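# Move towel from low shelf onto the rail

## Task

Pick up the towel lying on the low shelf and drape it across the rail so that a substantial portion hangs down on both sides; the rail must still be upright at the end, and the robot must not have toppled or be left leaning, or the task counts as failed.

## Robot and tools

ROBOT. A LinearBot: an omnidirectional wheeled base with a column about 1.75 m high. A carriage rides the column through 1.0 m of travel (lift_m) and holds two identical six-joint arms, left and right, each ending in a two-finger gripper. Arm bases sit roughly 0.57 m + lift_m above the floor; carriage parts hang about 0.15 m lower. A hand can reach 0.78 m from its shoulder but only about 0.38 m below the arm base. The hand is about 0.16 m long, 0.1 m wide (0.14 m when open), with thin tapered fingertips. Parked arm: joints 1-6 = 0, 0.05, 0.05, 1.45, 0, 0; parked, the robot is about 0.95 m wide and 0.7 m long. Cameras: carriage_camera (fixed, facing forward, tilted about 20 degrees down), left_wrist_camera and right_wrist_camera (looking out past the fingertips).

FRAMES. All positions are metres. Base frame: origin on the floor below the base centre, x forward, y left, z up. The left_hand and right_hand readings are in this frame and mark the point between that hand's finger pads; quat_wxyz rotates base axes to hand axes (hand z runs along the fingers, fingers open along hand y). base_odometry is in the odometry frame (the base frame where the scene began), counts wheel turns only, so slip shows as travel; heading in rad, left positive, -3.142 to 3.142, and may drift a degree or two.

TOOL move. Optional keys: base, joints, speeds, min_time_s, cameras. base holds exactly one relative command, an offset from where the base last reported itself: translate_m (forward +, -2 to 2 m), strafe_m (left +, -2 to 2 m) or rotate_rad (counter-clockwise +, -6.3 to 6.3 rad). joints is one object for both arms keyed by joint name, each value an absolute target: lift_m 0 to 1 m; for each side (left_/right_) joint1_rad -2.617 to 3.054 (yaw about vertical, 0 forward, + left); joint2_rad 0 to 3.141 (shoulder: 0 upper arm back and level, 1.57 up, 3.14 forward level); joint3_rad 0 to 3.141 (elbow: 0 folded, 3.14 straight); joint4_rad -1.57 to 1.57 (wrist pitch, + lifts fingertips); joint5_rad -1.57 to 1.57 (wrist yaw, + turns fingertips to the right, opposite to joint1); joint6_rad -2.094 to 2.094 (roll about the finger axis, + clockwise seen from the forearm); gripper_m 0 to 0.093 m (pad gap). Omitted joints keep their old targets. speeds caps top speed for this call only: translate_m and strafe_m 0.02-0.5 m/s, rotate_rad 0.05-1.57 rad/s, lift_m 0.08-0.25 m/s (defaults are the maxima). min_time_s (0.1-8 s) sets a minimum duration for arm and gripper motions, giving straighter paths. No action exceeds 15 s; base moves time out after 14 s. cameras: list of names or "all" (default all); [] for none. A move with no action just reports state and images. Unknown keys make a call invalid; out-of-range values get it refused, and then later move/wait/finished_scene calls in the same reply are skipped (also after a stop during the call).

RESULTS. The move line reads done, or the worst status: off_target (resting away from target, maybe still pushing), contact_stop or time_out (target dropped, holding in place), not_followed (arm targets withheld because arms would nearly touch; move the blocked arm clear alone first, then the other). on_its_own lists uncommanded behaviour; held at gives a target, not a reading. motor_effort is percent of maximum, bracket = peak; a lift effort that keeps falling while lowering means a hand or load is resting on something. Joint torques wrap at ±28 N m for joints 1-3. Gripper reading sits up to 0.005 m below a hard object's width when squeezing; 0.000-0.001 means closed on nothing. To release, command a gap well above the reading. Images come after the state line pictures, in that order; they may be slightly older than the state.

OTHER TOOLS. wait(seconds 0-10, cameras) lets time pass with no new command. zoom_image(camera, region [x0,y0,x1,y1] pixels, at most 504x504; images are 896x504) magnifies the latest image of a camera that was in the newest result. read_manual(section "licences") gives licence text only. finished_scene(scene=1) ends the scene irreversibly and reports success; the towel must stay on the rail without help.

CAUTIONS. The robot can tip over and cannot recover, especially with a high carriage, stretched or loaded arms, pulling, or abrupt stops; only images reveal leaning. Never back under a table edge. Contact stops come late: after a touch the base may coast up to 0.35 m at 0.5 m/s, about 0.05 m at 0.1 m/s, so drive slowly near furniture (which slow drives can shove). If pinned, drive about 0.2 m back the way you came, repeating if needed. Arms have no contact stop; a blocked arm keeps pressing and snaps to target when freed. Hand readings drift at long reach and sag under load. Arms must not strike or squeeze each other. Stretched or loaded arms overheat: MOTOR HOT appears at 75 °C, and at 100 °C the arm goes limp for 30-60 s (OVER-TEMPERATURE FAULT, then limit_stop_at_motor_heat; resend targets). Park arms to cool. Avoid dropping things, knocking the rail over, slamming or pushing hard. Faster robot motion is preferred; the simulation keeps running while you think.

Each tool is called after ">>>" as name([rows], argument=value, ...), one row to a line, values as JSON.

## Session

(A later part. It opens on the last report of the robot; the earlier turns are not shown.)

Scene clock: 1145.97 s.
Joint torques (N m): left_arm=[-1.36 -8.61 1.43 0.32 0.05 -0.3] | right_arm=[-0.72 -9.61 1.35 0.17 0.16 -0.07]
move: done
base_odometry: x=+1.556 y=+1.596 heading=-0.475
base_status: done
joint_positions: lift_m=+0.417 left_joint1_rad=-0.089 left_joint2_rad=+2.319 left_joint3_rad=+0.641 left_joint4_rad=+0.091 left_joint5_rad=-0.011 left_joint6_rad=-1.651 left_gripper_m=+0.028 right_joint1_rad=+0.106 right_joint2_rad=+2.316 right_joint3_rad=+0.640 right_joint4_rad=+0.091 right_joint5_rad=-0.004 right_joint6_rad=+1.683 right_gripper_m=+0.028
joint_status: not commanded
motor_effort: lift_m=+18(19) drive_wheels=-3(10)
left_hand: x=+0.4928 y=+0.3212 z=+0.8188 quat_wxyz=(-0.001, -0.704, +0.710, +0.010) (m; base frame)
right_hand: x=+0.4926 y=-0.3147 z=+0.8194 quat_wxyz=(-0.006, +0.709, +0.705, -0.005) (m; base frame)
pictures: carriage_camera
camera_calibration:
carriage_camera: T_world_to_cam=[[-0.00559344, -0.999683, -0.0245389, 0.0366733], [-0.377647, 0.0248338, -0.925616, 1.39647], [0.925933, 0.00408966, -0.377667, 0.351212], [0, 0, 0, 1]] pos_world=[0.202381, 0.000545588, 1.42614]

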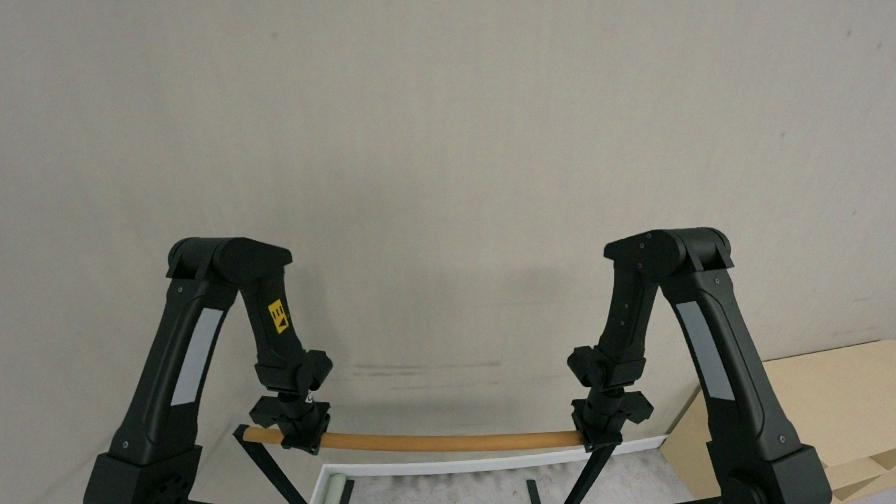

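>>> move(base={"strafe_m": -0.03}, speeds={"strafe_m": 0.08}, cameras=[])

>>> move(base={"translate_m": -0.36}, joints={"lift_m": 0.429}, speeds={"translate_m": 0.15}, cameras=["carriage_camera"])

>>> zoom_image(camera="carriage_camera", region=[280, 416, 400, 504])

Scene clock: 1150.67 s.
Joint torques (N m): left_arm=[-1.47 -8.59 1.47 0.3 0.08 -0.31] | right_arm=[-1.11 -9.59 1.32 0.16 0.19 -0.06]
move: done
base_odometry: x=+1.542 y=+1.569 heading=-0.475
base_status: done
joint_positions: lift_m=+0.417 left_joint1_rad=-0.088 left_joint2_rad=+2.319 left_joint3_rad=+0.641 left_joint4_rad=+0.092 left_joint5_rad=-0.011 left_joint6_rad=-1.650 left_gripper_m=+0.028 right_joint1_rad=+0.108 right_joint2_rad=+2.316 right_joint3_rad=+0.641 right_joint4_rad=+0.092 right_joint5_rad=-0.003 right_joint6_rad=+1.684 right_gripper_m=+0.028
joint_status: not commanded
motor_effort: lift_m=+18(19) drive_wheels=+9(14)
left_hand: x=+0.4930 y=+0.3216 z=+0.8188 quat_wxyz=(-0.001, -0.704, +0.710, +0.010) (m; base frame)
right_hand: x=+0.4932 y=-0.3143 z=+0.8194 quat_wxyz=(-0.005, +0.709, +0.705, -0.004) (m; base frame)
pictures: none
No camera images: "cameras" was empty.

Scene clock: 1153.97 s.
Joint torques (N m): left_arm=[-0.88 -12.07 1.06 -0.08 -0.08 -0.2] | right_arm=[-0.32 -11.74 1.2 -0.05 0.12 -0.01]
move: done
base_odometry: x=+1.222 y=+1.734 heading=-0.474
base_status: done
joint_positions: lift_m=+0.428 left_joint1_rad=-0.095 left_joint2_rad=+2.356 left_joint3_rad=+0.641 left_joint4_rad=+0.127 left_joint5_rad=+0.002 left_joint6_rad=-1.659 left_gripper_m=+0.028 right_joint1_rad=+0.101 right_joint2_rad=+2.341 right_joint3_rad=+0.640 right_joint4_rad=+0.110 right_joint5_rad=+0.004 right_joint6_rad=+1.675 right_gripper_m=+0.028
joint_status: all done
motor_effort: lift_m=+31(35) drive_wheels=-3(12)
left_hand: x=+0.4902 y=+0.3180 z=+0.8224 quat_wxyz=(-0.006, -0.705, +0.709, +0.006) (m; base frame)
right_hand: x=+0.4901 y=-0.3175 z=+0.8256 quat_wxyz=(-0.005, +0.708, +0.706, -0.009) (m; base frame)
pictures: carriage_camera
camera_calibration:
carriage_camera: T_world_to_cam=[[-0.00559344, -0.999683, -0.0245389, 0.0369536], [-0.377647, 0.0248338, -0.925616, 1.40705], [0.925933, 0.00408966, -0.377667, 0.355527], [0, 0, 0, 1]] pos_world=[0.202381, 0.000545588, 1.43756]

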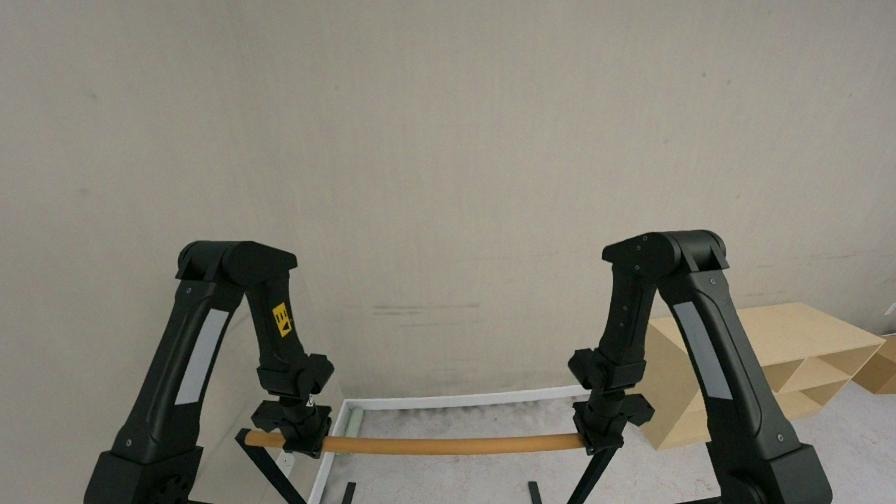

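Scaled by 4.200 from the camera's 896x504 image, which has a finer 1280x720 frame.

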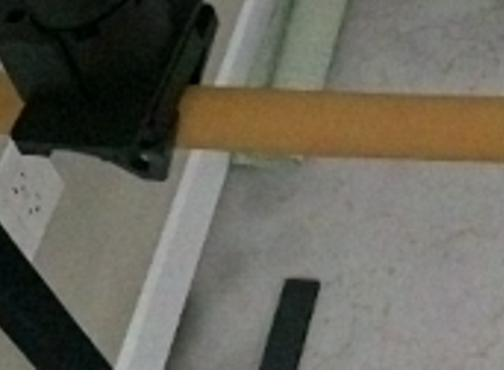

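>>> move(base={"translate_m": 0.08}, speeds={"translate_m": 0.15}, cameras=["carriage_camera"])

>>> zoom_image(camera="carriage_camera", region=[310, 440, 390, 504])

Scene clock: 1159.80 s.
Joint torques (N m): left_arm=[-0.83 -12.44 1.1 -0.14 -0.08 -0.17] | right_arm=[-0.42 -12.37 0.96 -0.1 0.1 0.07]
move: done
base_odometry: x=+1.293 y=+1.697 heading=-0.475
base_status: done
joint_positions: lift_m=+0.428 left_joint1_rad=-0.095 left_joint2_rad=+2.358 left_joint3_rad=+0.644 left_joint4_rad=+0.133 left_joint5_rad=-0.001 left_joint6_rad=-1.659 left_gripper_m=+0.028 right_joint1_rad=+0.100 right_joint2_rad=+2.346 right_joint3_rad=+0.645 right_joint4_rad=+0.118 right_joint5_rad=+0.004 right_joint6_rad=+1.675 right_gripper_m=+0.028
joint_status: not commanded
motor_effort: lift_m=+31(31) drive_wheels=-4(11)
left_hand: x=+0.4924 y=+0.3182 z=+0.8221 quat_wxyz=(-0.003, -0.705, +0.710, +0.004) (m; base frame)
right_hand: x=+0.4929 y=-0.3176 z=+0.8245 quat_wxyz=(-0.002, +0.709, +0.705, -0.006) (m; base frame)
pictures: carriage_camera
camera_calibration:
carriage_camera: T_world_to_cam=[[-0.00559344, -0.999683, -0.0245389, 0.0369544], [-0.377647, 0.0248338, -0.925616, 1.40708], [0.925933, 0.00408966, -0.377667, 0.355539], [0, 0, 0, 1]] pos_world=[0.202381, 0.000545588, 1.4376]

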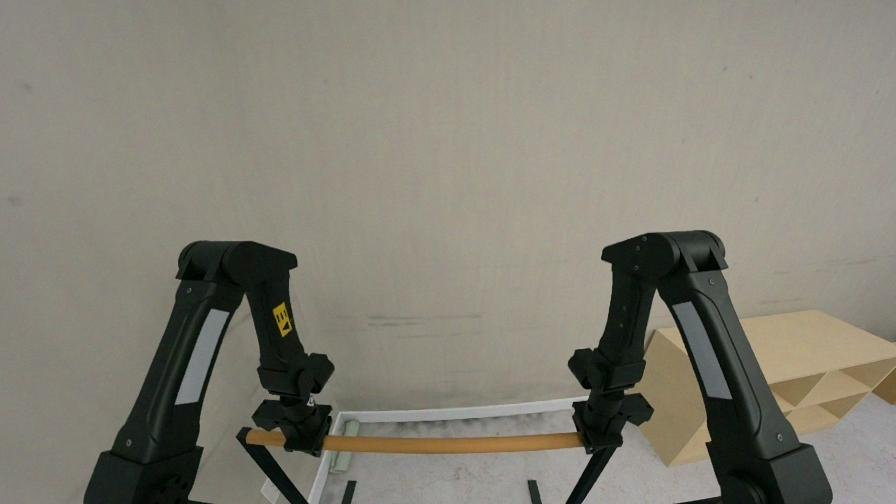

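Scaled by 6.300 from the camera's 896x504 image, which has a finer 1280x720 frame.

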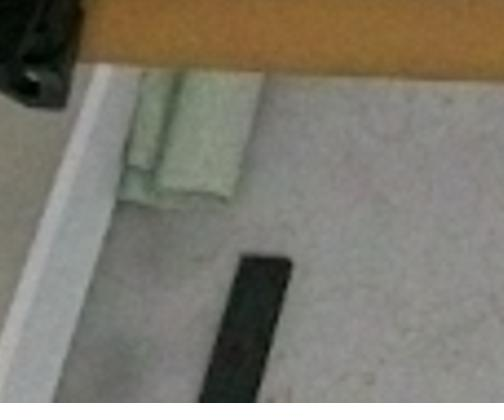

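>>> move(base={"strafe_m": 0.065}, speeds={"strafe_m": 0.1}, cameras=["carriage_camera"])

>>> zoom_image(camera="carriage_camera", region=[310, 440, 390, 504])

Scene clock: 1165.80 s.
Joint torques (N m): left_arm=[-0.57 -12.33 1.07 -0.11 -0.06 -0.15] | right_arm=[-0.03 -12.3 0.58 -0.08 0.11 0.02]
move: done
base_odometry: x=+1.322 y=+1.755 heading=-0.474
base_status: done
joint_positions: lift_m=+0.428 left_joint1_rad=-0.098 left_joint2_rad=+2.358 left_joint3_rad=+0.643 left_joint4_rad=+0.131 left_joint5_rad=+0.000 left_joint6_rad=-1.663 left_gripper_m=+0.028 right_joint1_rad=+0.098 right_joint2_rad=+2.346 right_joint3_rad=+0.645 right_joint4_rad=+0.115 right_joint5_rad=+0.004 right_joint6_rad=+1.672 right_gripper_m=+0.028
joint_status: not commanded
motor_effort: lift_m=+31(31) drive_wheels=-2(10)
left_hand: x=+0.4913 y=+0.3173 z=+0.8219 quat_wxyz=(-0.004, -0.705, +0.709, +0.005) (m; base frame)
right_hand: x=+0.4922 y=-0.3180 z=+0.8246 quat_wxyz=(-0.003, +0.708, +0.706, -0.007) (m; base frame)
pictures: carriage_camera
camera_calibration:
carriage_camera: T_world_to_cam=[[-0.00559344, -0.999683, -0.0245389, 0.0369544], [-0.377647, 0.0248338, -0.925616, 1.40708], [0.925933, 0.00408966, -0.377667, 0.355539], [0, 0, 0, 1]] pos_world=[0.202381, 0.000545588, 1.4376]

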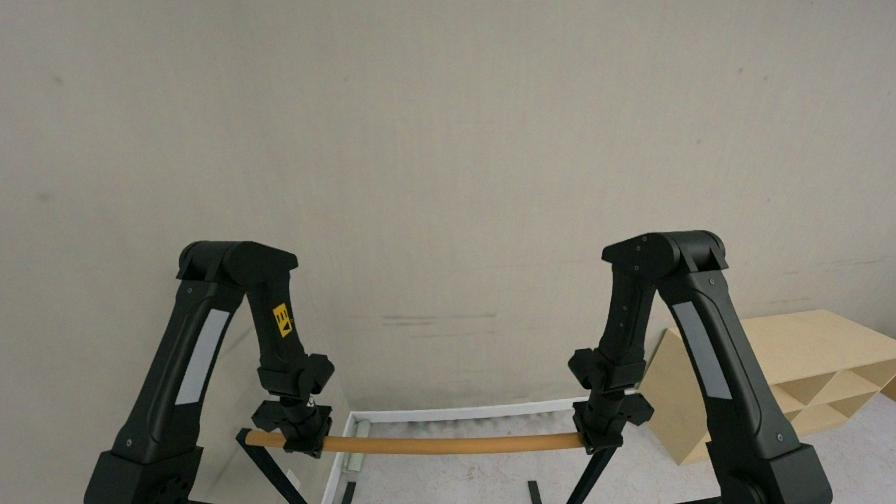

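Scaled by 6.300 from the camera's 896x504 image, which has a finer 1280x720 frame.

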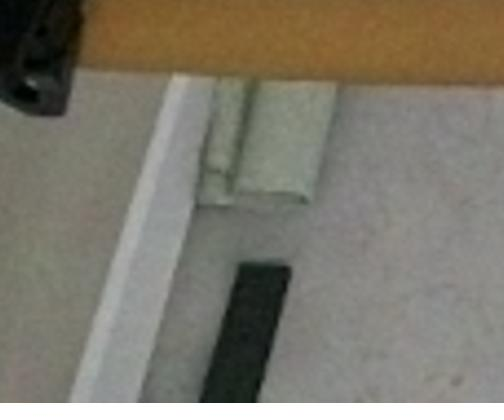

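>>> move(base={"strafe_m": 0.01}, speeds={"strafe_m": 0.1}, cameras=["carriage_camera"])

>>> zoom_image(camera="carriage_camera", region=[336, 454, 376, 494])

Scene clock: 1169.77 s.
Joint torques (N m): left_arm=[-0.79 -12.36 1.02 -0.1 -0.06 -0.17] | right_arm=[-0.14 -12.34 0.79 -0.08 0.06 0.04]
move: done
base_odometry: x=+1.327 y=+1.764 heading=-0.474
base_status: done
joint_positions: lift_m=+0.428 left_joint1_rad=-0.096 left_joint2_rad=+2.358 left_joint3_rad=+0.643 left_joint4_rad=+0.132 left_joint5_rad=+0.001 left_joint6_rad=-1.661 left_gripper_m=+0.028 right_joint1_rad=+0.099 right_joint2_rad=+2.346 right_joint3_rad=+0.645 right_joint4_rad=+0.116 right_joint5_rad=+0.005 right_joint6_rad=+1.674 right_gripper_m=+0.028
joint_status: not commanded
motor_effort: lift_m=+31(31) drive_wheels=-2(11)
left_hand: x=+0.4917 y=+0.3177 z=+0.8219 quat_wxyz=(-0.004, -0.705, +0.709, +0.005) (m; base frame)
right_hand: x=+0.4923 y=-0.3178 z=+0.8246 quat_wxyz=(-0.003, +0.708, +0.706, -0.007) (m; base frame)
pictures: carriage_camera
camera_calibration:
carriage_camera: T_world_to_cam=[[-0.00559344, -0.999683, -0.0245389, 0.0369544], [-0.377647, 0.0248338, -0.925616, 1.40708], [0.925933, 0.00408966, -0.377667, 0.355539], [0, 0, 0, 1]] pos_world=[0.202381, 0.000545588, 1.4376]

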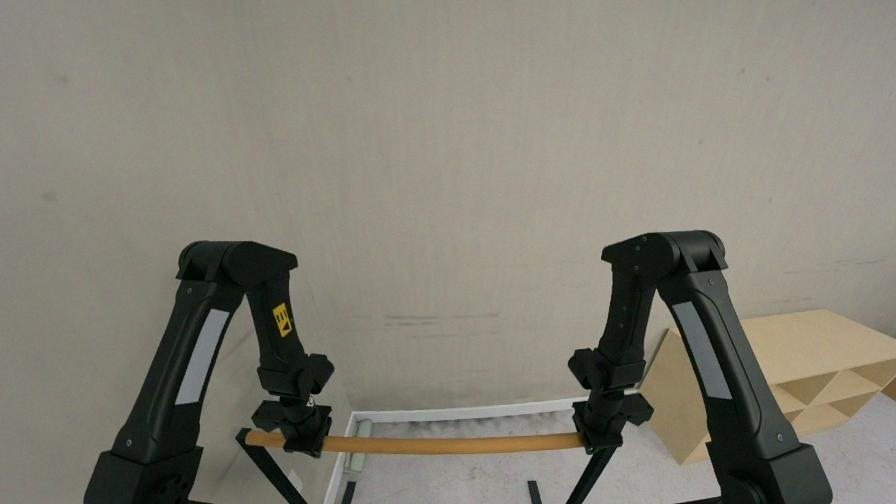

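Scaled by 12.600 from the camera's 896x504 image, which has a finer 1280x720 frame.

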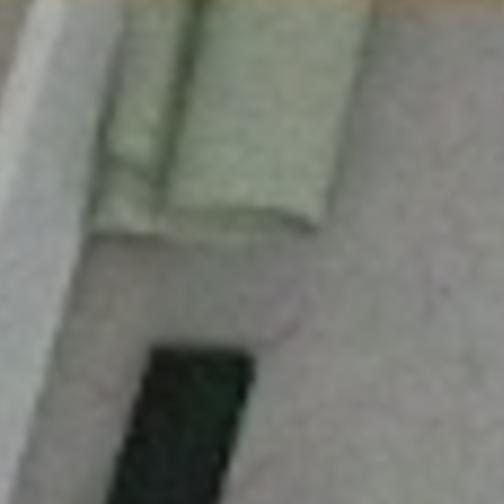

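>>> move(base={"translate_m": 0.08}, joints={"lift_m": 0.424}, speeds={"translate_m": 0.08}, cameras=["carriage_camera"])

>>> zoom_image(camera="carriage_camera", region=[320, 440, 384, 504])

Scene clock: 1177.17 s.
Joint torques (N m): left_arm=[-0.43 -11.43 1.68 0.03 -0.06 -0.14] | right_arm=[0.06 -12.38 1.26 -0.08 0.14 0.08]
move: done
base_odometry: x=+1.398 y=+1.728 heading=-0.473
base_status: done
joint_positions: lift_m=+0.424 left_joint1_rad=-0.098 left_joint2_rad=+2.352 left_joint3_rad=+0.634 left_joint4_rad=+0.113 left_joint5_rad=+0.000 left_joint6_rad=-1.665 left_gripper_m=+0.028 right_joint1_rad=+0.098 right_joint2_rad=+2.348 right_joint3_rad=+0.638 right_joint4_rad=+0.114 right_joint5_rad=+0.002 right_joint6_rad=+1.669 right_gripper_m=+0.028
joint_status: all done
motor_effort: lift_m=+23(24) drive_wheels=+7(11)
left_hand: x=+0.4847 y=+0.3179 z=+0.8193 quat_wxyz=(-0.011, -0.705, +0.709, +0.013) (m; base frame)
right_hand: x=+0.4883 y=-0.3181 z=+0.8201 quat_wxyz=(-0.007, +0.707, +0.707, -0.010) (m; base frame)
pictures: carriage_camera
camera_calibration:
carriage_camera: T_world_to_cam=[[-0.00559344, -0.999683, -0.0245389, 0.0368561], [-0.377647, 0.0248338, -0.925616, 1.40337], [0.925933, 0.00408966, -0.377667, 0.354026], [0, 0, 0, 1]] pos_world=[0.202381, 0.000545588, 1.43359]

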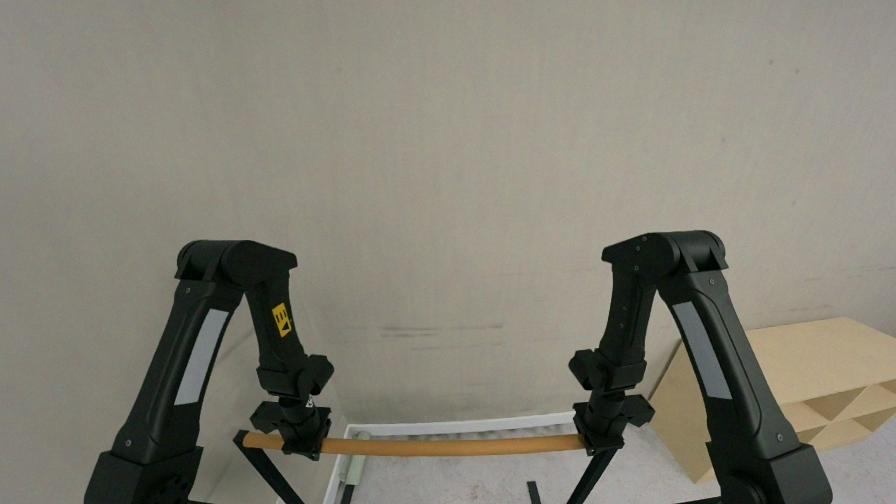

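Scaled by 7.875 from the camera's 896x504 image, which has a finer 1280x720 frame.

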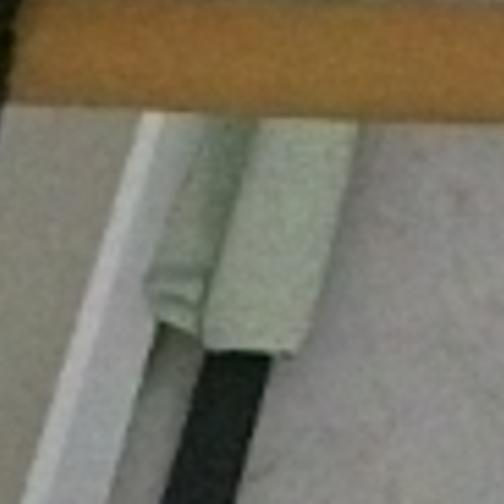

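>>> move(base={"translate_m": 0.07}, speeds={"translate_m": 0.06}, cameras=["carriage_camera"])

>>> zoom_image(camera="carriage_camera", region=[320, 440, 384, 504])

Scene clock: 1181.70 s.
Joint torques (N m): left_arm=[-0.46 -11.45 2 -0.04 -0.08 -0.12] | right_arm=[0.05 -12.51 1.17 -0.03 0.14 0.08]
move: done
base_odometry: x=+1.461 y=+1.696 heading=-0.472
base_status: done
joint_positions: lift_m=+0.424 left_joint1_rad=-0.098 left_joint2_rad=+2.350 left_joint3_rad=+0.631 left_joint4_rad=+0.120 left_joint5_rad=+0.001 left_joint6_rad=-1.667 left_gripper_m=+0.028 right_joint1_rad=+0.098 right_joint2_rad=+2.347 right_joint3_rad=+0.639 right_joint4_rad=+0.116 right_joint5_rad=+0.002 right_joint6_rad=+1.669 right_gripper_m=+0.028
joint_status: not commanded
motor_effort: lift_m=+22(23) drive_wheels=+7(16)
left_hand: x=+0.4854 y=+0.3178 z=+0.8195 quat_wxyz=(-0.009, -0.706, +0.708, +0.011) (m; base frame)
right_hand: x=+0.4890 y=-0.3180 z=+0.8203 quat_wxyz=(-0.006, +0.707, +0.707, -0.009) (m; base frame)
pictures: carriage_camera
camera_calibration:
carriage_camera: T_world_to_cam=[[-0.00559344, -0.999683, -0.0245389, 0.0368561], [-0.377647, 0.0248338, -0.925616, 1.40337], [0.925933, 0.00408966, -0.377667, 0.354026], [0, 0, 0, 1]] pos_world=[0.202381, 0.000545588, 1.43359]

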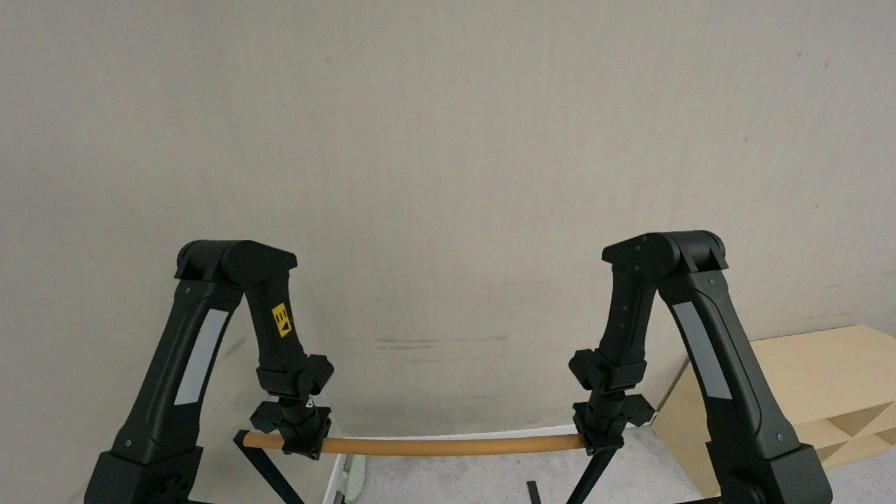

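Scaled by 7.875 from the camera's 896x504 image, which has a finer 1280x720 frame.

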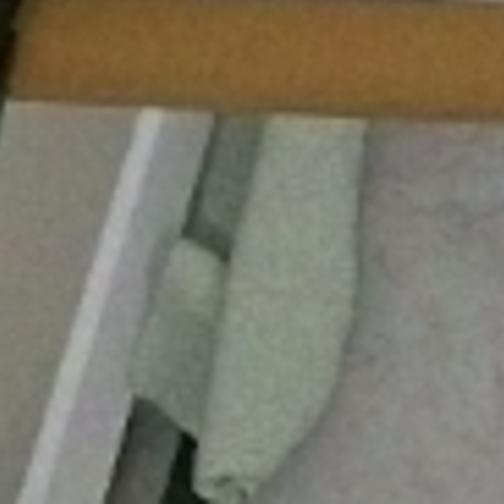

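>>> move(base={"translate_m": 0.09}, speeds={"translate_m": 0.06}, cameras=["carriage_camera", "left_wrist_camera"])

>>> zoom_image(camera="carriage_camera", region=[320, 440, 384, 504])

Scene clock: 1186.43 s.
Joint torques (N m): left_arm=[-0.51 -11.55 1.96 -0.05 -0.06 -0.13] | right_arm=[-0.01 -12.11 1.39 -0.09 0.15 0.09]
move: done
base_odometry: x=+1.541 y=+1.656 heading=-0.471
base_status: done
joint_positions: lift_m=+0.424 left_joint1_rad=-0.098 left_joint2_rad=+2.350 left_joint3_rad=+0.633 left_joint4_rad=+0.120 left_joint5_rad=+0.001 left_joint6_rad=-1.667 left_gripper_m=+0.028 right_joint1_rad=+0.098 right_joint2_rad=+2.347 right_joint3_rad=+0.639 right_joint4_rad=+0.114 right_joint5_rad=+0.001 right_joint6_rad=+1.668 right_gripper_m=+0.028
joint_status: not commanded
motor_effort: lift_m=+23(23) drive_wheels=+7(15)
left_hand: x=+0.4859 y=+0.3177 z=+0.8195 quat_wxyz=(-0.009, -0.706, +0.708, +0.010) (m; base frame)
right_hand: x=+0.4887 y=-0.3179 z=+0.8203 quat_wxyz=(-0.007, +0.707, +0.707, -0.009) (m; base frame)
pictures: carriage_camera, left_wrist_camera
camera_calibration:
carriage_camera: T_world_to_cam=[[-0.00559344, -0.999683, -0.0245389, 0.0368561], [-0.377647, 0.0248338, -0.925616, 1.40337], [0.925933, 0.00408966, -0.377667, 0.354026], [0, 0, 0, 1]] pos_world=[0.202381, 0.000545588, 1.43359]
left_wrist_camera: T_world_to_cam=[[0.999669, -0.0249658, -0.00627422, -0.471706], [-0.0164702, -0.807632, 0.589457, -0.214413], [-0.0197835, -0.589159, -0.807775, 0.982266], [0, 0, 0, 1]] pos_world=[0.487451, 0.393767, 0.916878]

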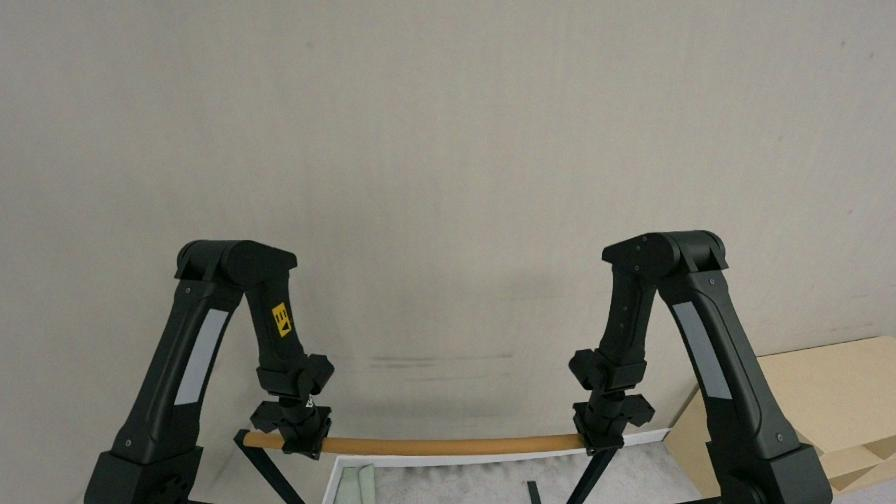

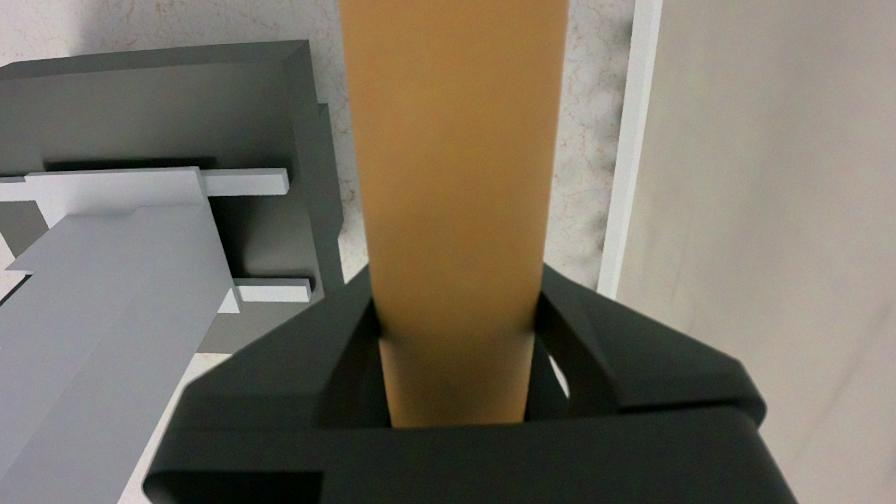

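Scaled by 7.875 from the camera's 896x504 image, which has a finer 1280x720 frame.

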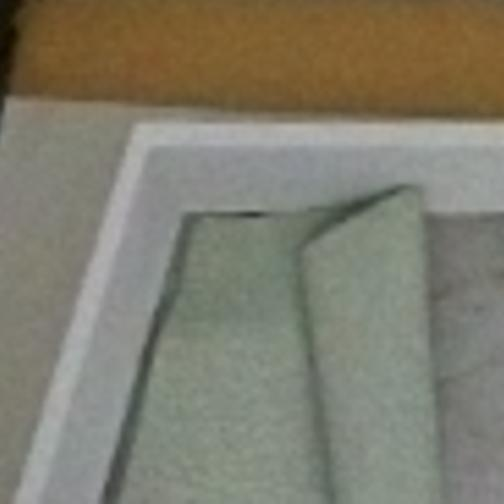

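>>> move(base={"translate_m": 0.05}, speeds={"translate_m": 0.06}, cameras=[])

>>> move(joints={"lift_m": 0.5}, speeds={"lift_m": 0.08}, cameras=["carriage_camera"])

>>> zoom_image(camera="carriage_camera", region=[320, 440, 384, 504])

Scene clock: 1232.60 s.
Joint torques (N m): left_arm=[-0.4 -11.45 1.78 -0.04 -0.08 -0.12] | right_arm=[0.05 -12.21 1.35 -0.08 0.14 0.09]
move: done
base_odometry: x=+1.586 y=+1.633 heading=-0.470
base_status: done
joint_positions: lift_m=+0.424 left_joint1_rad=-0.098 left_joint2_rad=+2.350 left_joint3_rad=+0.634 left_joint4_rad=+0.120 left_joint5_rad=+0.001 left_joint6_rad=-1.667 left_gripper_m=+0.028 right_joint1_rad=+0.098 right_joint2_rad=+2.347 right_joint3_rad=+0.640 right_joint4_rad=+0.114 right_joint5_rad=+0.001 right_joint6_rad=+1.668 right_gripper_m=+0.028
joint_status: not commanded
motor_effort: lift_m=+23(23) drive_wheels=+6(15)
left_hand: x=+0.4865 y=+0.3176 z=+0.8195 quat_wxyz=(-0.008, -0.706, +0.708, +0.010) (m; base frame)
right_hand: x=+0.4891 y=-0.3178 z=+0.8203 quat_wxyz=(-0.007, +0.707, +0.707, -0.009) (m; base frame)
pictures: none
No camera images: "cameras" was empty.

Scene clock: 1233.93 s.
Joint torques (N m): left_arm=[-0.46 -12.34 1.26 -0.15 -0.07 -0.16] | right_arm=[-0.02 -12.64 0.96 -0.15 0.13 0.08]
move: done
base_odometry: x=+1.586 y=+1.633 heading=-0.470
base_status: not commanded
joint_positions: lift_m=+0.499 left_joint1_rad=-0.098 left_joint2_rad=+2.358 left_joint3_rad=+0.641 left_joint4_rad=+0.133 left_joint5_rad=+0.001 left_joint6_rad=-1.664 left_gripper_m=+0.028 right_joint1_rad=+0.098 right_joint2_rad=+2.350 right_joint3_rad=+0.643 right_joint4_rad=+0.121 right_joint5_rad=+0.002 right_joint6_rad=+1.670 right_gripper_m=+0.028
joint_status: all done
motor_effort: lift_m=+30(37) drive_wheels=+6(7)
left_hand: x=+0.4906 y=+0.3172 z=+0.8929 quat_wxyz=(-0.005, -0.705, +0.709, +0.005) (m; base frame)
right_hand: x=+0.4912 y=-0.3178 z=+0.8948 quat_wxyz=(-0.004, +0.707, +0.707, -0.007) (m; base frame)
pictures: carriage_camera
camera_calibration:
carriage_camera: T_world_to_cam=[[-0.00559344, -0.999683, -0.0245389, 0.0386987], [-0.377647, 0.0248338, -0.925616, 1.47287], [0.925933, 0.00408966, -0.377667, 0.382385], [0, 0, 0, 1]] pos_world=[0.202381, 0.000545588, 1.50868]

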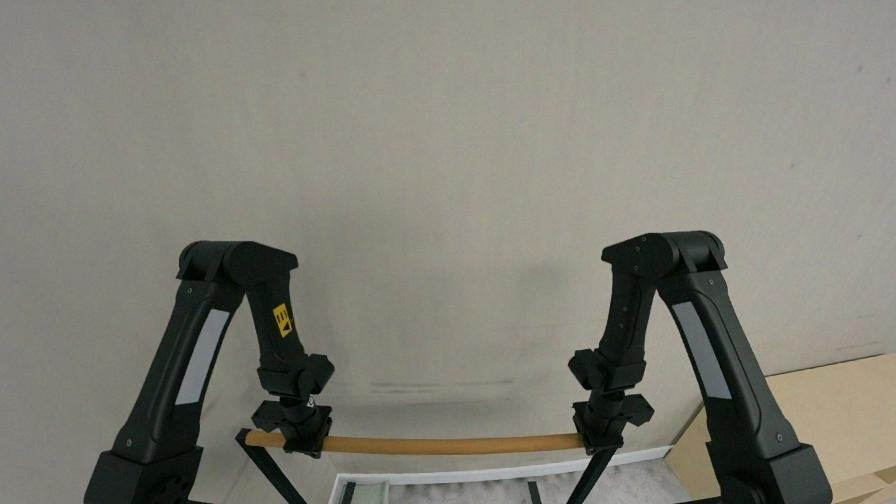

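Scaled by 7.875 from the camera's 896x504 image, which has a finer 1280x720 frame.

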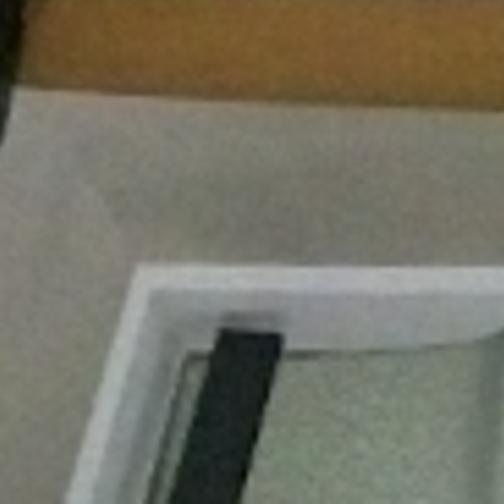

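>>> move(base={"translate_m": -0.35}, speeds={"translate_m": 0.2}, cameras=["carriage_camera"])

>>> zoom_image(camera="carriage_camera", region=[300, 384, 420, 504])

Scene clock: 1239.50 s.
Joint torques (N m): left_arm=[-0.49 -12.27 1.28 -0.08 -0.06 -0.15] | right_arm=[-0.14 -12.86 1.18 -0.06 0.15 0.07]
move: done
base_odometry: x=+1.273 y=+1.792 heading=-0.469
base_status: done
joint_positions: lift_m=+0.499 left_joint1_rad=-0.098 left_joint2_rad=+2.358 left_joint3_rad=+0.640 left_joint4_rad=+0.121 left_joint5_rad=+0.000 left_joint6_rad=-1.663 left_gripper_m=+0.028 right_joint1_rad=+0.098 right_joint2_rad=+2.350 right_joint3_rad=+0.644 right_joint4_rad=+0.104 right_joint5_rad=+0.002 right_joint6_rad=+1.671 right_gripper_m=+0.028
joint_status: not commanded
motor_effort: lift_m=+30(30) drive_wheels=-7(16)
left_hand: x=+0.4872 y=+0.3177 z=+0.8930 quat_wxyz=(-0.009, -0.705, +0.709, +0.010) (m; base frame)
right_hand: x=+0.4876 y=-0.3182 z=+0.8949 quat_wxyz=(-0.009, +0.708, +0.706, -0.013) (m; base frame)
pictures: carriage_camera
camera_calibration:
carriage_camera: T_world_to_cam=[[-0.00559344, -0.999683, -0.0245389, 0.0386987], [-0.377647, 0.0248338, -0.925616, 1.47287], [0.925933, 0.00408966, -0.377667, 0.382385], [0, 0, 0, 1]] pos_world=[0.202381, 0.000545588, 1.50868]

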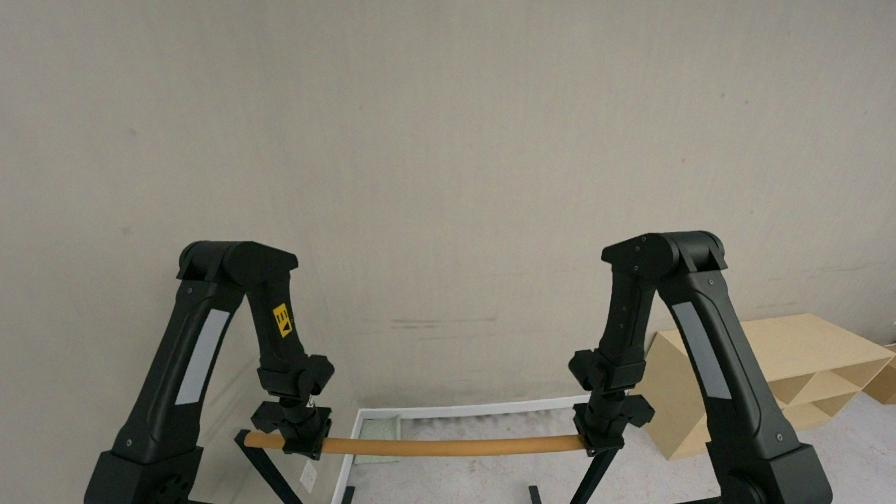

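Scaled by 4.200 from the camera's 896x504 image, which has a finer 1280x720 frame.

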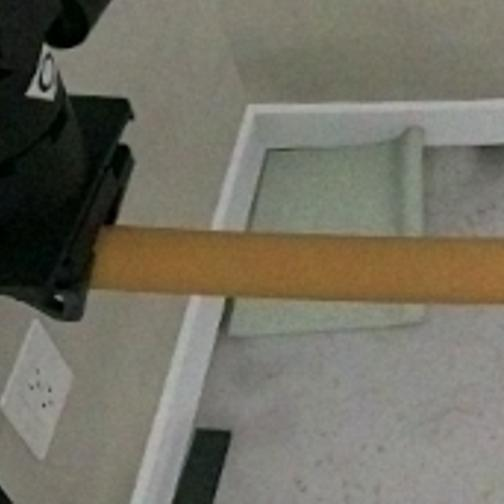

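>>> move(base={"strafe_m": -0.42}, speeds={"strafe_m": 0.25}, cameras=[])

>>> move(base={"rotate_rad": 1.6}, speeds={"rotate_rad": 0.4}, cameras=["carriage_camera"])

Scene clock: 1265.30 s.
Joint torques (N m): left_arm=[-0.54 -12.23 1.29 -0.14 -0.04 -0.16] | right_arm=[-0.03 -12.51 0.94 -0.16 0.1 0.06]
move: done
base_odometry: x=+1.083 y=+1.417 heading=-0.469
base_status: done
joint_positions: lift_m=+0.499 left_joint1_rad=-0.097 left_joint2_rad=+2.358 left_joint3_rad=+0.640 left_joint4_rad=+0.134 left_joint5_rad=+0.000 left_joint6_rad=-1.662 left_gripper_m=+0.028 right_joint1_rad=+0.098 right_joint2_rad=+2.350 right_joint3_rad=+0.644 right_joint4_rad=+0.119 right_joint5_rad=+0.004 right_joint6_rad=+1.672 right_gripper_m=+0.028
joint_status: not commanded
motor_effort: lift_m=+30(30) drive_wheels=-3(10)
left_hand: x=+0.4903 y=+0.3177 z=+0.8929 quat_wxyz=(-0.005, -0.705, +0.709, +0.005) (m; base frame)
right_hand: x=+0.4913 y=-0.3180 z=+0.8948 quat_wxyz=(-0.004, +0.708, +0.706, -0.008) (m; base frame)
pictures: none
No camera images: "cameras" was empty.

Scene clock: 1270.23 s.
Joint torques (N m): left_arm=[-0.75 -12.23 1.36 -0.13 -0.05 -0.17] | right_arm=[-0.14 -12.66 0.75 -0.1 0.13 0.08]
move: done
base_odometry: x=+1.083 y=+1.417 heading=+1.130
base_status: done
joint_positions: lift_m=+0.499 left_joint1_rad=-0.095 left_joint2_rad=+2.358 left_joint3_rad=+0.639 left_joint4_rad=+0.131 left_joint5_rad=+0.000 left_joint6_rad=-1.663 left_gripper_m=+0.028 right_joint1_rad=+0.100 right_joint2_rad=+2.350 right_joint3_rad=+0.644 right_joint4_rad=+0.115 right_joint5_rad=+0.002 right_joint6_rad=+1.671 right_gripper_m=+0.028
joint_status: not commanded
motor_effort: lift_m=+30(30) drive_wheels=+10(15)
left_hand: x=+0.4893 y=+0.3183 z=+0.8929 quat_wxyz=(-0.006, -0.706, +0.708, +0.007) (m; base frame)
right_hand: x=+0.4906 y=-0.3174 z=+0.8948 quat_wxyz=(-0.005, +0.707, +0.707, -0.008) (m; base frame)
pictures: carriage_camera
camera_calibration:
carriage_camera: T_world_to_cam=[[-0.00559344, -0.999683, -0.0245389, 0.0386987], [-0.377647, 0.0248338, -0.925616, 1.47287], [0.925933, 0.00408966, -0.377667, 0.382386], [0, 0, 0, 1]] pos_world=[0.202381, 0.000545588, 1.50868]

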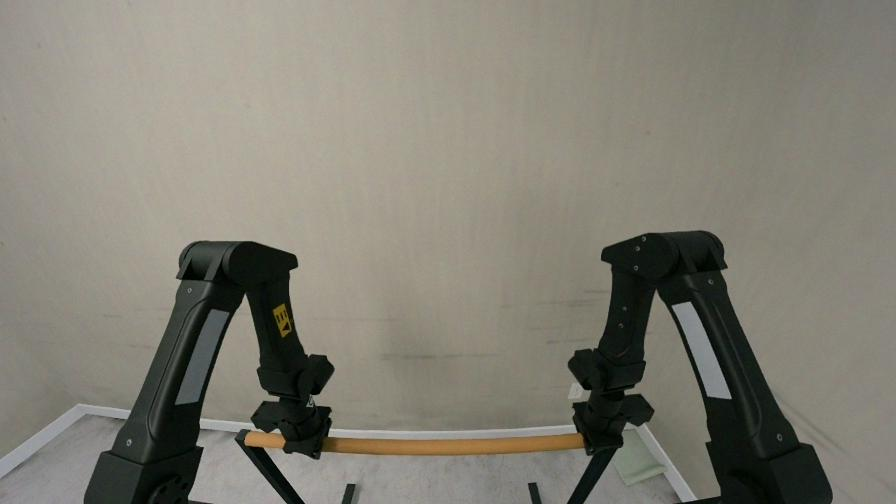

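>>> move(base={"strafe_m": -0.36}, speeds={"strafe_m": 0.25}, cameras=["carriage_camera"])

>>> zoom_image(camera="carriage_camera", region=[500, 384, 620, 504])

Scene clock: 1280.43 s.
Joint torques (N m): left_arm=[-0.46 -12.46 1.25 -0.14 -0.05 -0.15] | right_arm=[0.17 -12.55 0.79 -0.16 0.11 0.03]
move: done
base_odometry: x=+1.409 y=+1.264 heading=+1.131
base_status: done
joint_positions: lift_m=+0.499 left_joint1_rad=-0.097 left_joint2_rad=+2.358 left_joint3_rad=+0.639 left_joint4_rad=+0.134 left_joint5_rad=+0.000 left_joint6_rad=-1.663 left_gripper_m=+0.028 right_joint1_rad=+0.098 right_joint2_rad=+2.350 right_joint3_rad=+0.644 right_joint4_rad=+0.118 right_joint5_rad=+0.003 right_joint6_rad=+1.671 right_gripper_m=+0.028
joint_status: not commanded
motor_effort: lift_m=+30(31) drive_wheels=-7(16)
left_hand: x=+0.4899 y=+0.3177 z=+0.8929 quat_wxyz=(-0.005, -0.705, +0.709, +0.006) (m; base frame)
right_hand: x=+0.4913 y=-0.3179 z=+0.8948 quat_wxyz=(-0.004, +0.708, +0.706, -0.008) (m; base frame)
pictures: carriage_camera
camera_calibration:
carriage_camera: T_world_to_cam=[[-0.00559344, -0.999683, -0.0245389, 0.0386987], [-0.377647, 0.0248338, -0.925616, 1.47287], [0.925933, 0.00408966, -0.377667, 0.382386], [0, 0, 0, 1]] pos_world=[0.202381, 0.000545588, 1.50868]

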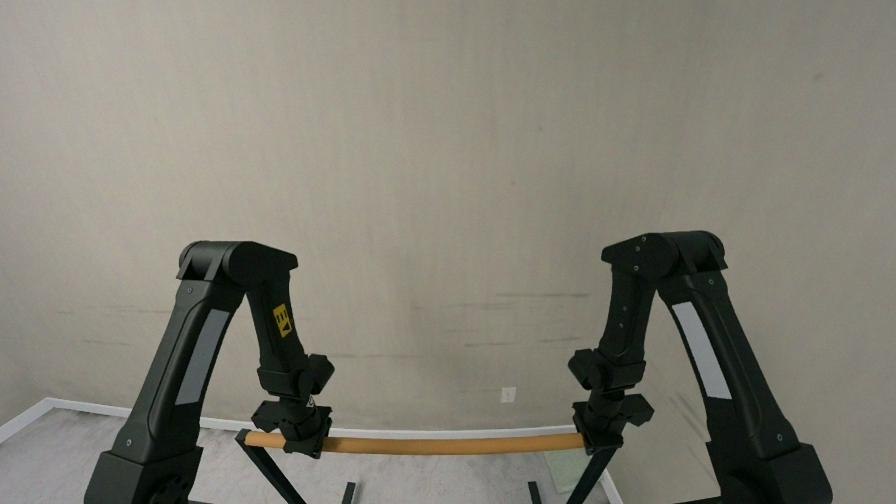

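Scaled by 4.200 from the camera's 896x504 image, which has a finer 1280x720 frame.

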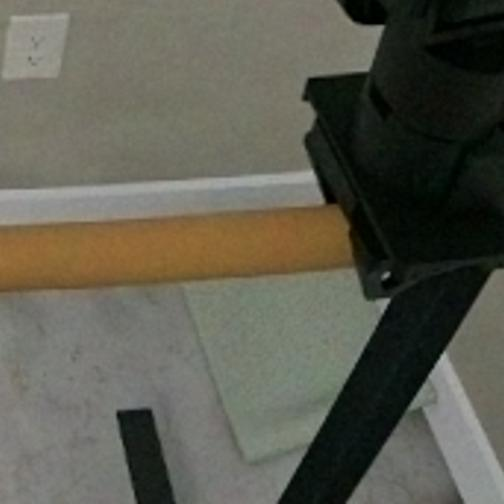

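>>> move(base={"translate_m": 0.3}, speeds={"translate_m": 0.2}, cameras=["carriage_camera"])

>>> zoom_image(camera="carriage_camera", region=[500, 424, 580, 504])

Scene clock: 1286.60 s.
Joint torques (N m): left_arm=[-0.47 -12.93 1.4 0.1 -0.13 -0.13] | right_arm=[0.1 -12.52 1.37 0.18 0.22 0.03]
move: done
base_odometry: x=+1.537 y=+1.535 heading=+1.130
base_status: done
joint_positions: lift_m=+0.499 left_joint1_rad=-0.099 left_joint2_rad=+2.367 left_joint3_rad=+0.635 left_joint4_rad=+0.098 left_joint5_rad=+0.007 left_joint6_rad=-1.667 left_gripper_m=+0.028 right_joint1_rad=+0.098 right_joint2_rad=+2.350 right_joint3_rad=+0.638 right_joint4_rad=+0.080 right_joint5_rad=+0.001 right_joint6_rad=+1.669 right_gripper_m=+0.028
joint_status: not commanded
motor_effort: lift_m=+30(30) drive_wheels=+8(16)
left_hand: x=+0.4766 y=+0.3175 z=+0.8914 quat_wxyz=(-0.023, -0.706, +0.707, +0.022) (m; base frame)
right_hand: x=+0.4791 y=-0.3186 z=+0.8951 quat_wxyz=(-0.019, +0.707, +0.707, -0.024) (m; base frame)
pictures: carriage_camera
camera_calibration:
carriage_camera: T_world_to_cam=[[-0.00559344, -0.999683, -0.0245389, 0.0386987], [-0.377647, 0.0248338, -0.925616, 1.47287], [0.925933, 0.00408966, -0.377667, 0.382386], [0, 0, 0, 1]] pos_world=[0.202381, 0.000545588, 1.50868]

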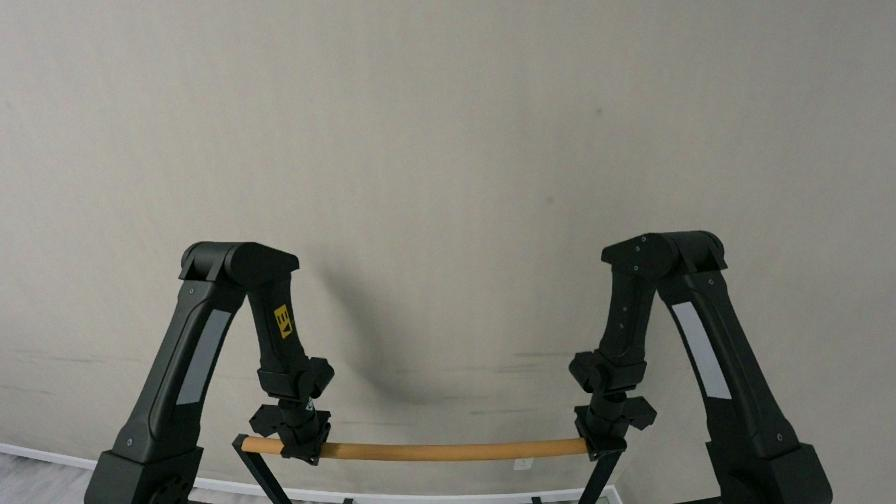

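Scaled by 6.300 from the camera's 896x504 image, which has a finer 1280x720 frame.

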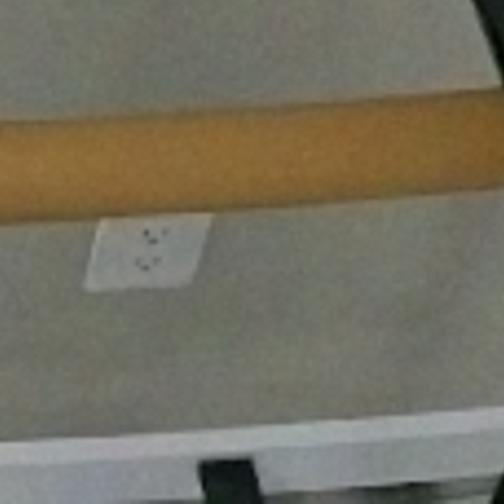

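>>> move(base={"translate_m": -0.05}, joints={"lift_m": 0.417}, speeds={"translate_m": 0.1, "lift_m": 0.08}, cameras=["carriage_camera"])

>>> zoom_image(camera="carriage_camera", region=[500, 424, 620, 504])

Scene clock: 1291.20 s.
Joint torques (N m): left_arm=[0.01 -8.98 2.61 0.37 -0.15 -0.09] | right_arm=[0.2 -9.87 2.3 0.28 0.11 0.09]
move: done
base_odometry: x=+1.516 y=+1.490 heading=+1.130
base_status: done
joint_positions: lift_m=+0.418 left_joint1_rad=-0.103 left_joint2_rad=+2.326 left_joint3_rad=+0.625 left_joint4_rad=+0.078 left_joint5_rad=+0.008 left_joint6_rad=-1.669 left_gripper_m=+0.028 right_joint1_rad=+0.096 right_joint2_rad=+2.321 right_joint3_rad=+0.626 right_joint4_rad=+0.077 right_joint5_rad=+0.007 right_joint6_rad=+1.669 right_gripper_m=+0.028
joint_status: all done
motor_effort: lift_m=+18(25) drive_wheels=+3(14)
left_hand: x=+0.4792 y=+0.3160 z=+0.8183 quat_wxyz=(-0.019, -0.705, +0.709, +0.017) (m; base frame)
right_hand: x=+0.4811 y=-0.3201 z=+0.8192 quat_wxyz=(-0.012, +0.708, +0.706, -0.021) (m; base frame)
pictures: carriage_camera
camera_calibration:
carriage_camera: T_world_to_cam=[[-0.00559344, -0.999683, -0.0245389, 0.0366999], [-0.377647, 0.0248338, -0.925616, 1.39748], [0.925933, 0.00408966, -0.377667, 0.351622], [0, 0, 0, 1]] pos_world=[0.202381, 0.000545588, 1.42722]

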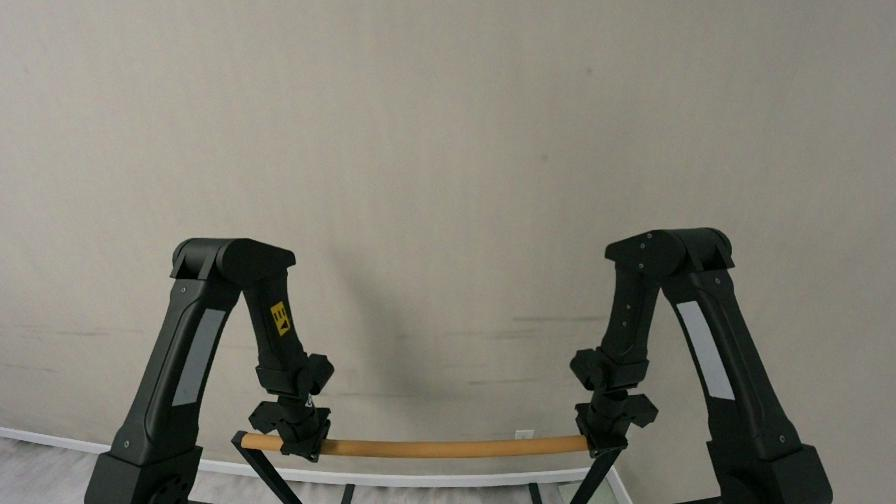

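Scaled by 4.200 from the camera's 896x504 image, which has a finer 1280x720 frame.

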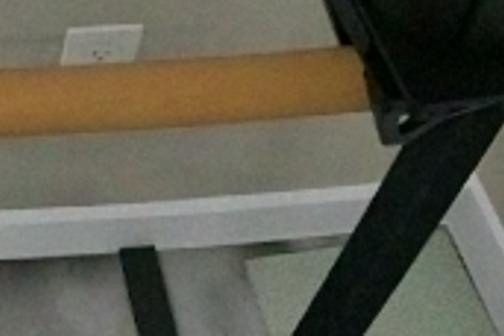

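>>> move(base={"translate_m": -0.04}, speeds={"translate_m": 0.1}, cameras=[])

>>> move(base={"strafe_m": -0.16}, speeds={"strafe_m": 0.1}, cameras=["carriage_camera"])

>>> zoom_image(camera="carriage_camera", region=[500, 424, 620, 504])

Scene clock: 1296.43 s.
Joint torques (N m): left_arm=[-0.17 -9.16 0.77 0.35 -0.06 -0.16] | right_arm=[0.66 -10.07 0.91 0.19 0.09 0.12]
move: done
base_odometry: x=+1.499 y=+1.454 heading=+1.131
base_status: done
joint_positions: lift_m=+0.417 left_joint1_rad=-0.102 left_joint2_rad=+2.325 left_joint3_rad=+0.650 left_joint4_rad=+0.092 left_joint5_rad=+0.000 left_joint6_rad=-1.664 left_gripper_m=+0.028 right_joint1_rad=+0.091 right_joint2_rad=+2.320 right_joint3_rad=+0.648 right_joint4_rad=+0.091 right_joint5_rad=+0.005 right_joint6_rad=+1.664 right_gripper_m=+0.028
joint_status: not commanded
motor_effort: lift_m=+19(20) drive_wheels=-8(13)
left_hand: x=+0.4953 y=+0.3162 z=+0.8187 quat_wxyz=(-0.004, -0.704, +0.710, +0.005) (m; base frame)
right_hand: x=+0.4961 y=-0.3194 z=+0.8197 quat_wxyz=(-0.001, +0.708, +0.706, -0.005) (m; base frame)
pictures: none
No camera images: "cameras" was empty.

Scene clock: 1298.70 s.
Joint torques (N m): left_arm=[-1.55 -9.21 1.11 0.35 0 -0.28] | right_arm=[-0.81 -9.92 0.7 0.18 0.14 -0.03]
move: done
base_odometry: x=+1.644 y=+1.386 heading=+1.131
base_status: done
joint_positions: lift_m=+0.417 left_joint1_rad=-0.087 left_joint2_rad=+2.325 left_joint3_rad=+0.646 left_joint4_rad=+0.087 left_joint5_rad=-0.005 left_joint6_rad=-1.653 left_gripper_m=+0.028 right_joint1_rad=+0.107 right_joint2_rad=+2.320 right_joint3_rad=+0.648 right_joint4_rad=+0.091 right_joint5_rad=+0.001 right_joint6_rad=+1.680 right_gripper_m=+0.028
joint_status: not commanded
motor_effort: lift_m=+19(20) drive_wheels=+2(16)
left_hand: x=+0.4926 y=+0.3206 z=+0.8186 quat_wxyz=(-0.005, -0.705, +0.709, +0.010) (m; base frame)
right_hand: x=+0.4956 y=-0.3151 z=+0.8197 quat_wxyz=(-0.003, +0.708, +0.706, -0.004) (m; base frame)
pictures: carriage_camera
camera_calibration:
carriage_camera: T_world_to_cam=[[-0.00559344, -0.999683, -0.0245389, 0.0366947], [-0.377647, 0.0248338, -0.925616, 1.39728], [0.925933, 0.00408966, -0.377667, 0.351543], [0, 0, 0, 1]] pos_world=[0.202381, 0.000545588, 1.42701]

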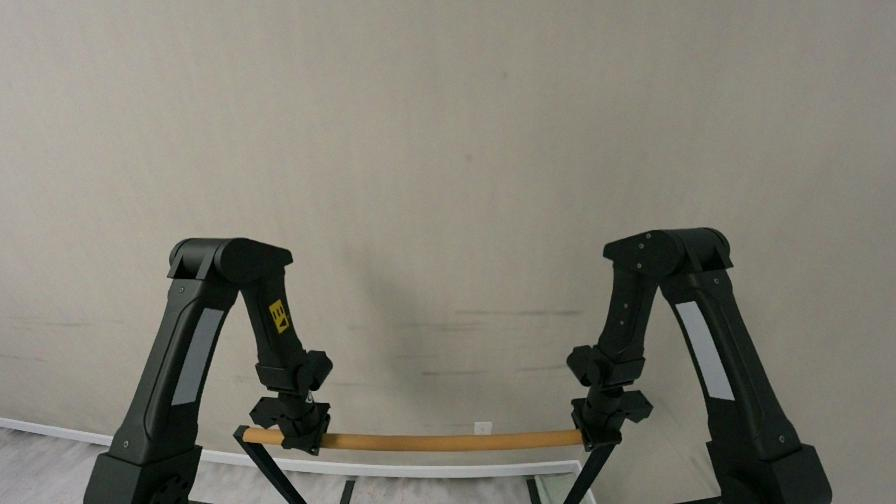

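Scaled by 4.200 from the camera's 896x504 image, which has a finer 1280x720 frame.

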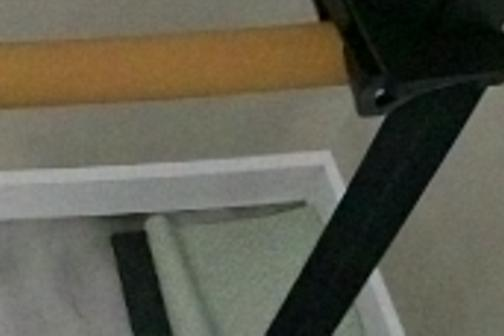

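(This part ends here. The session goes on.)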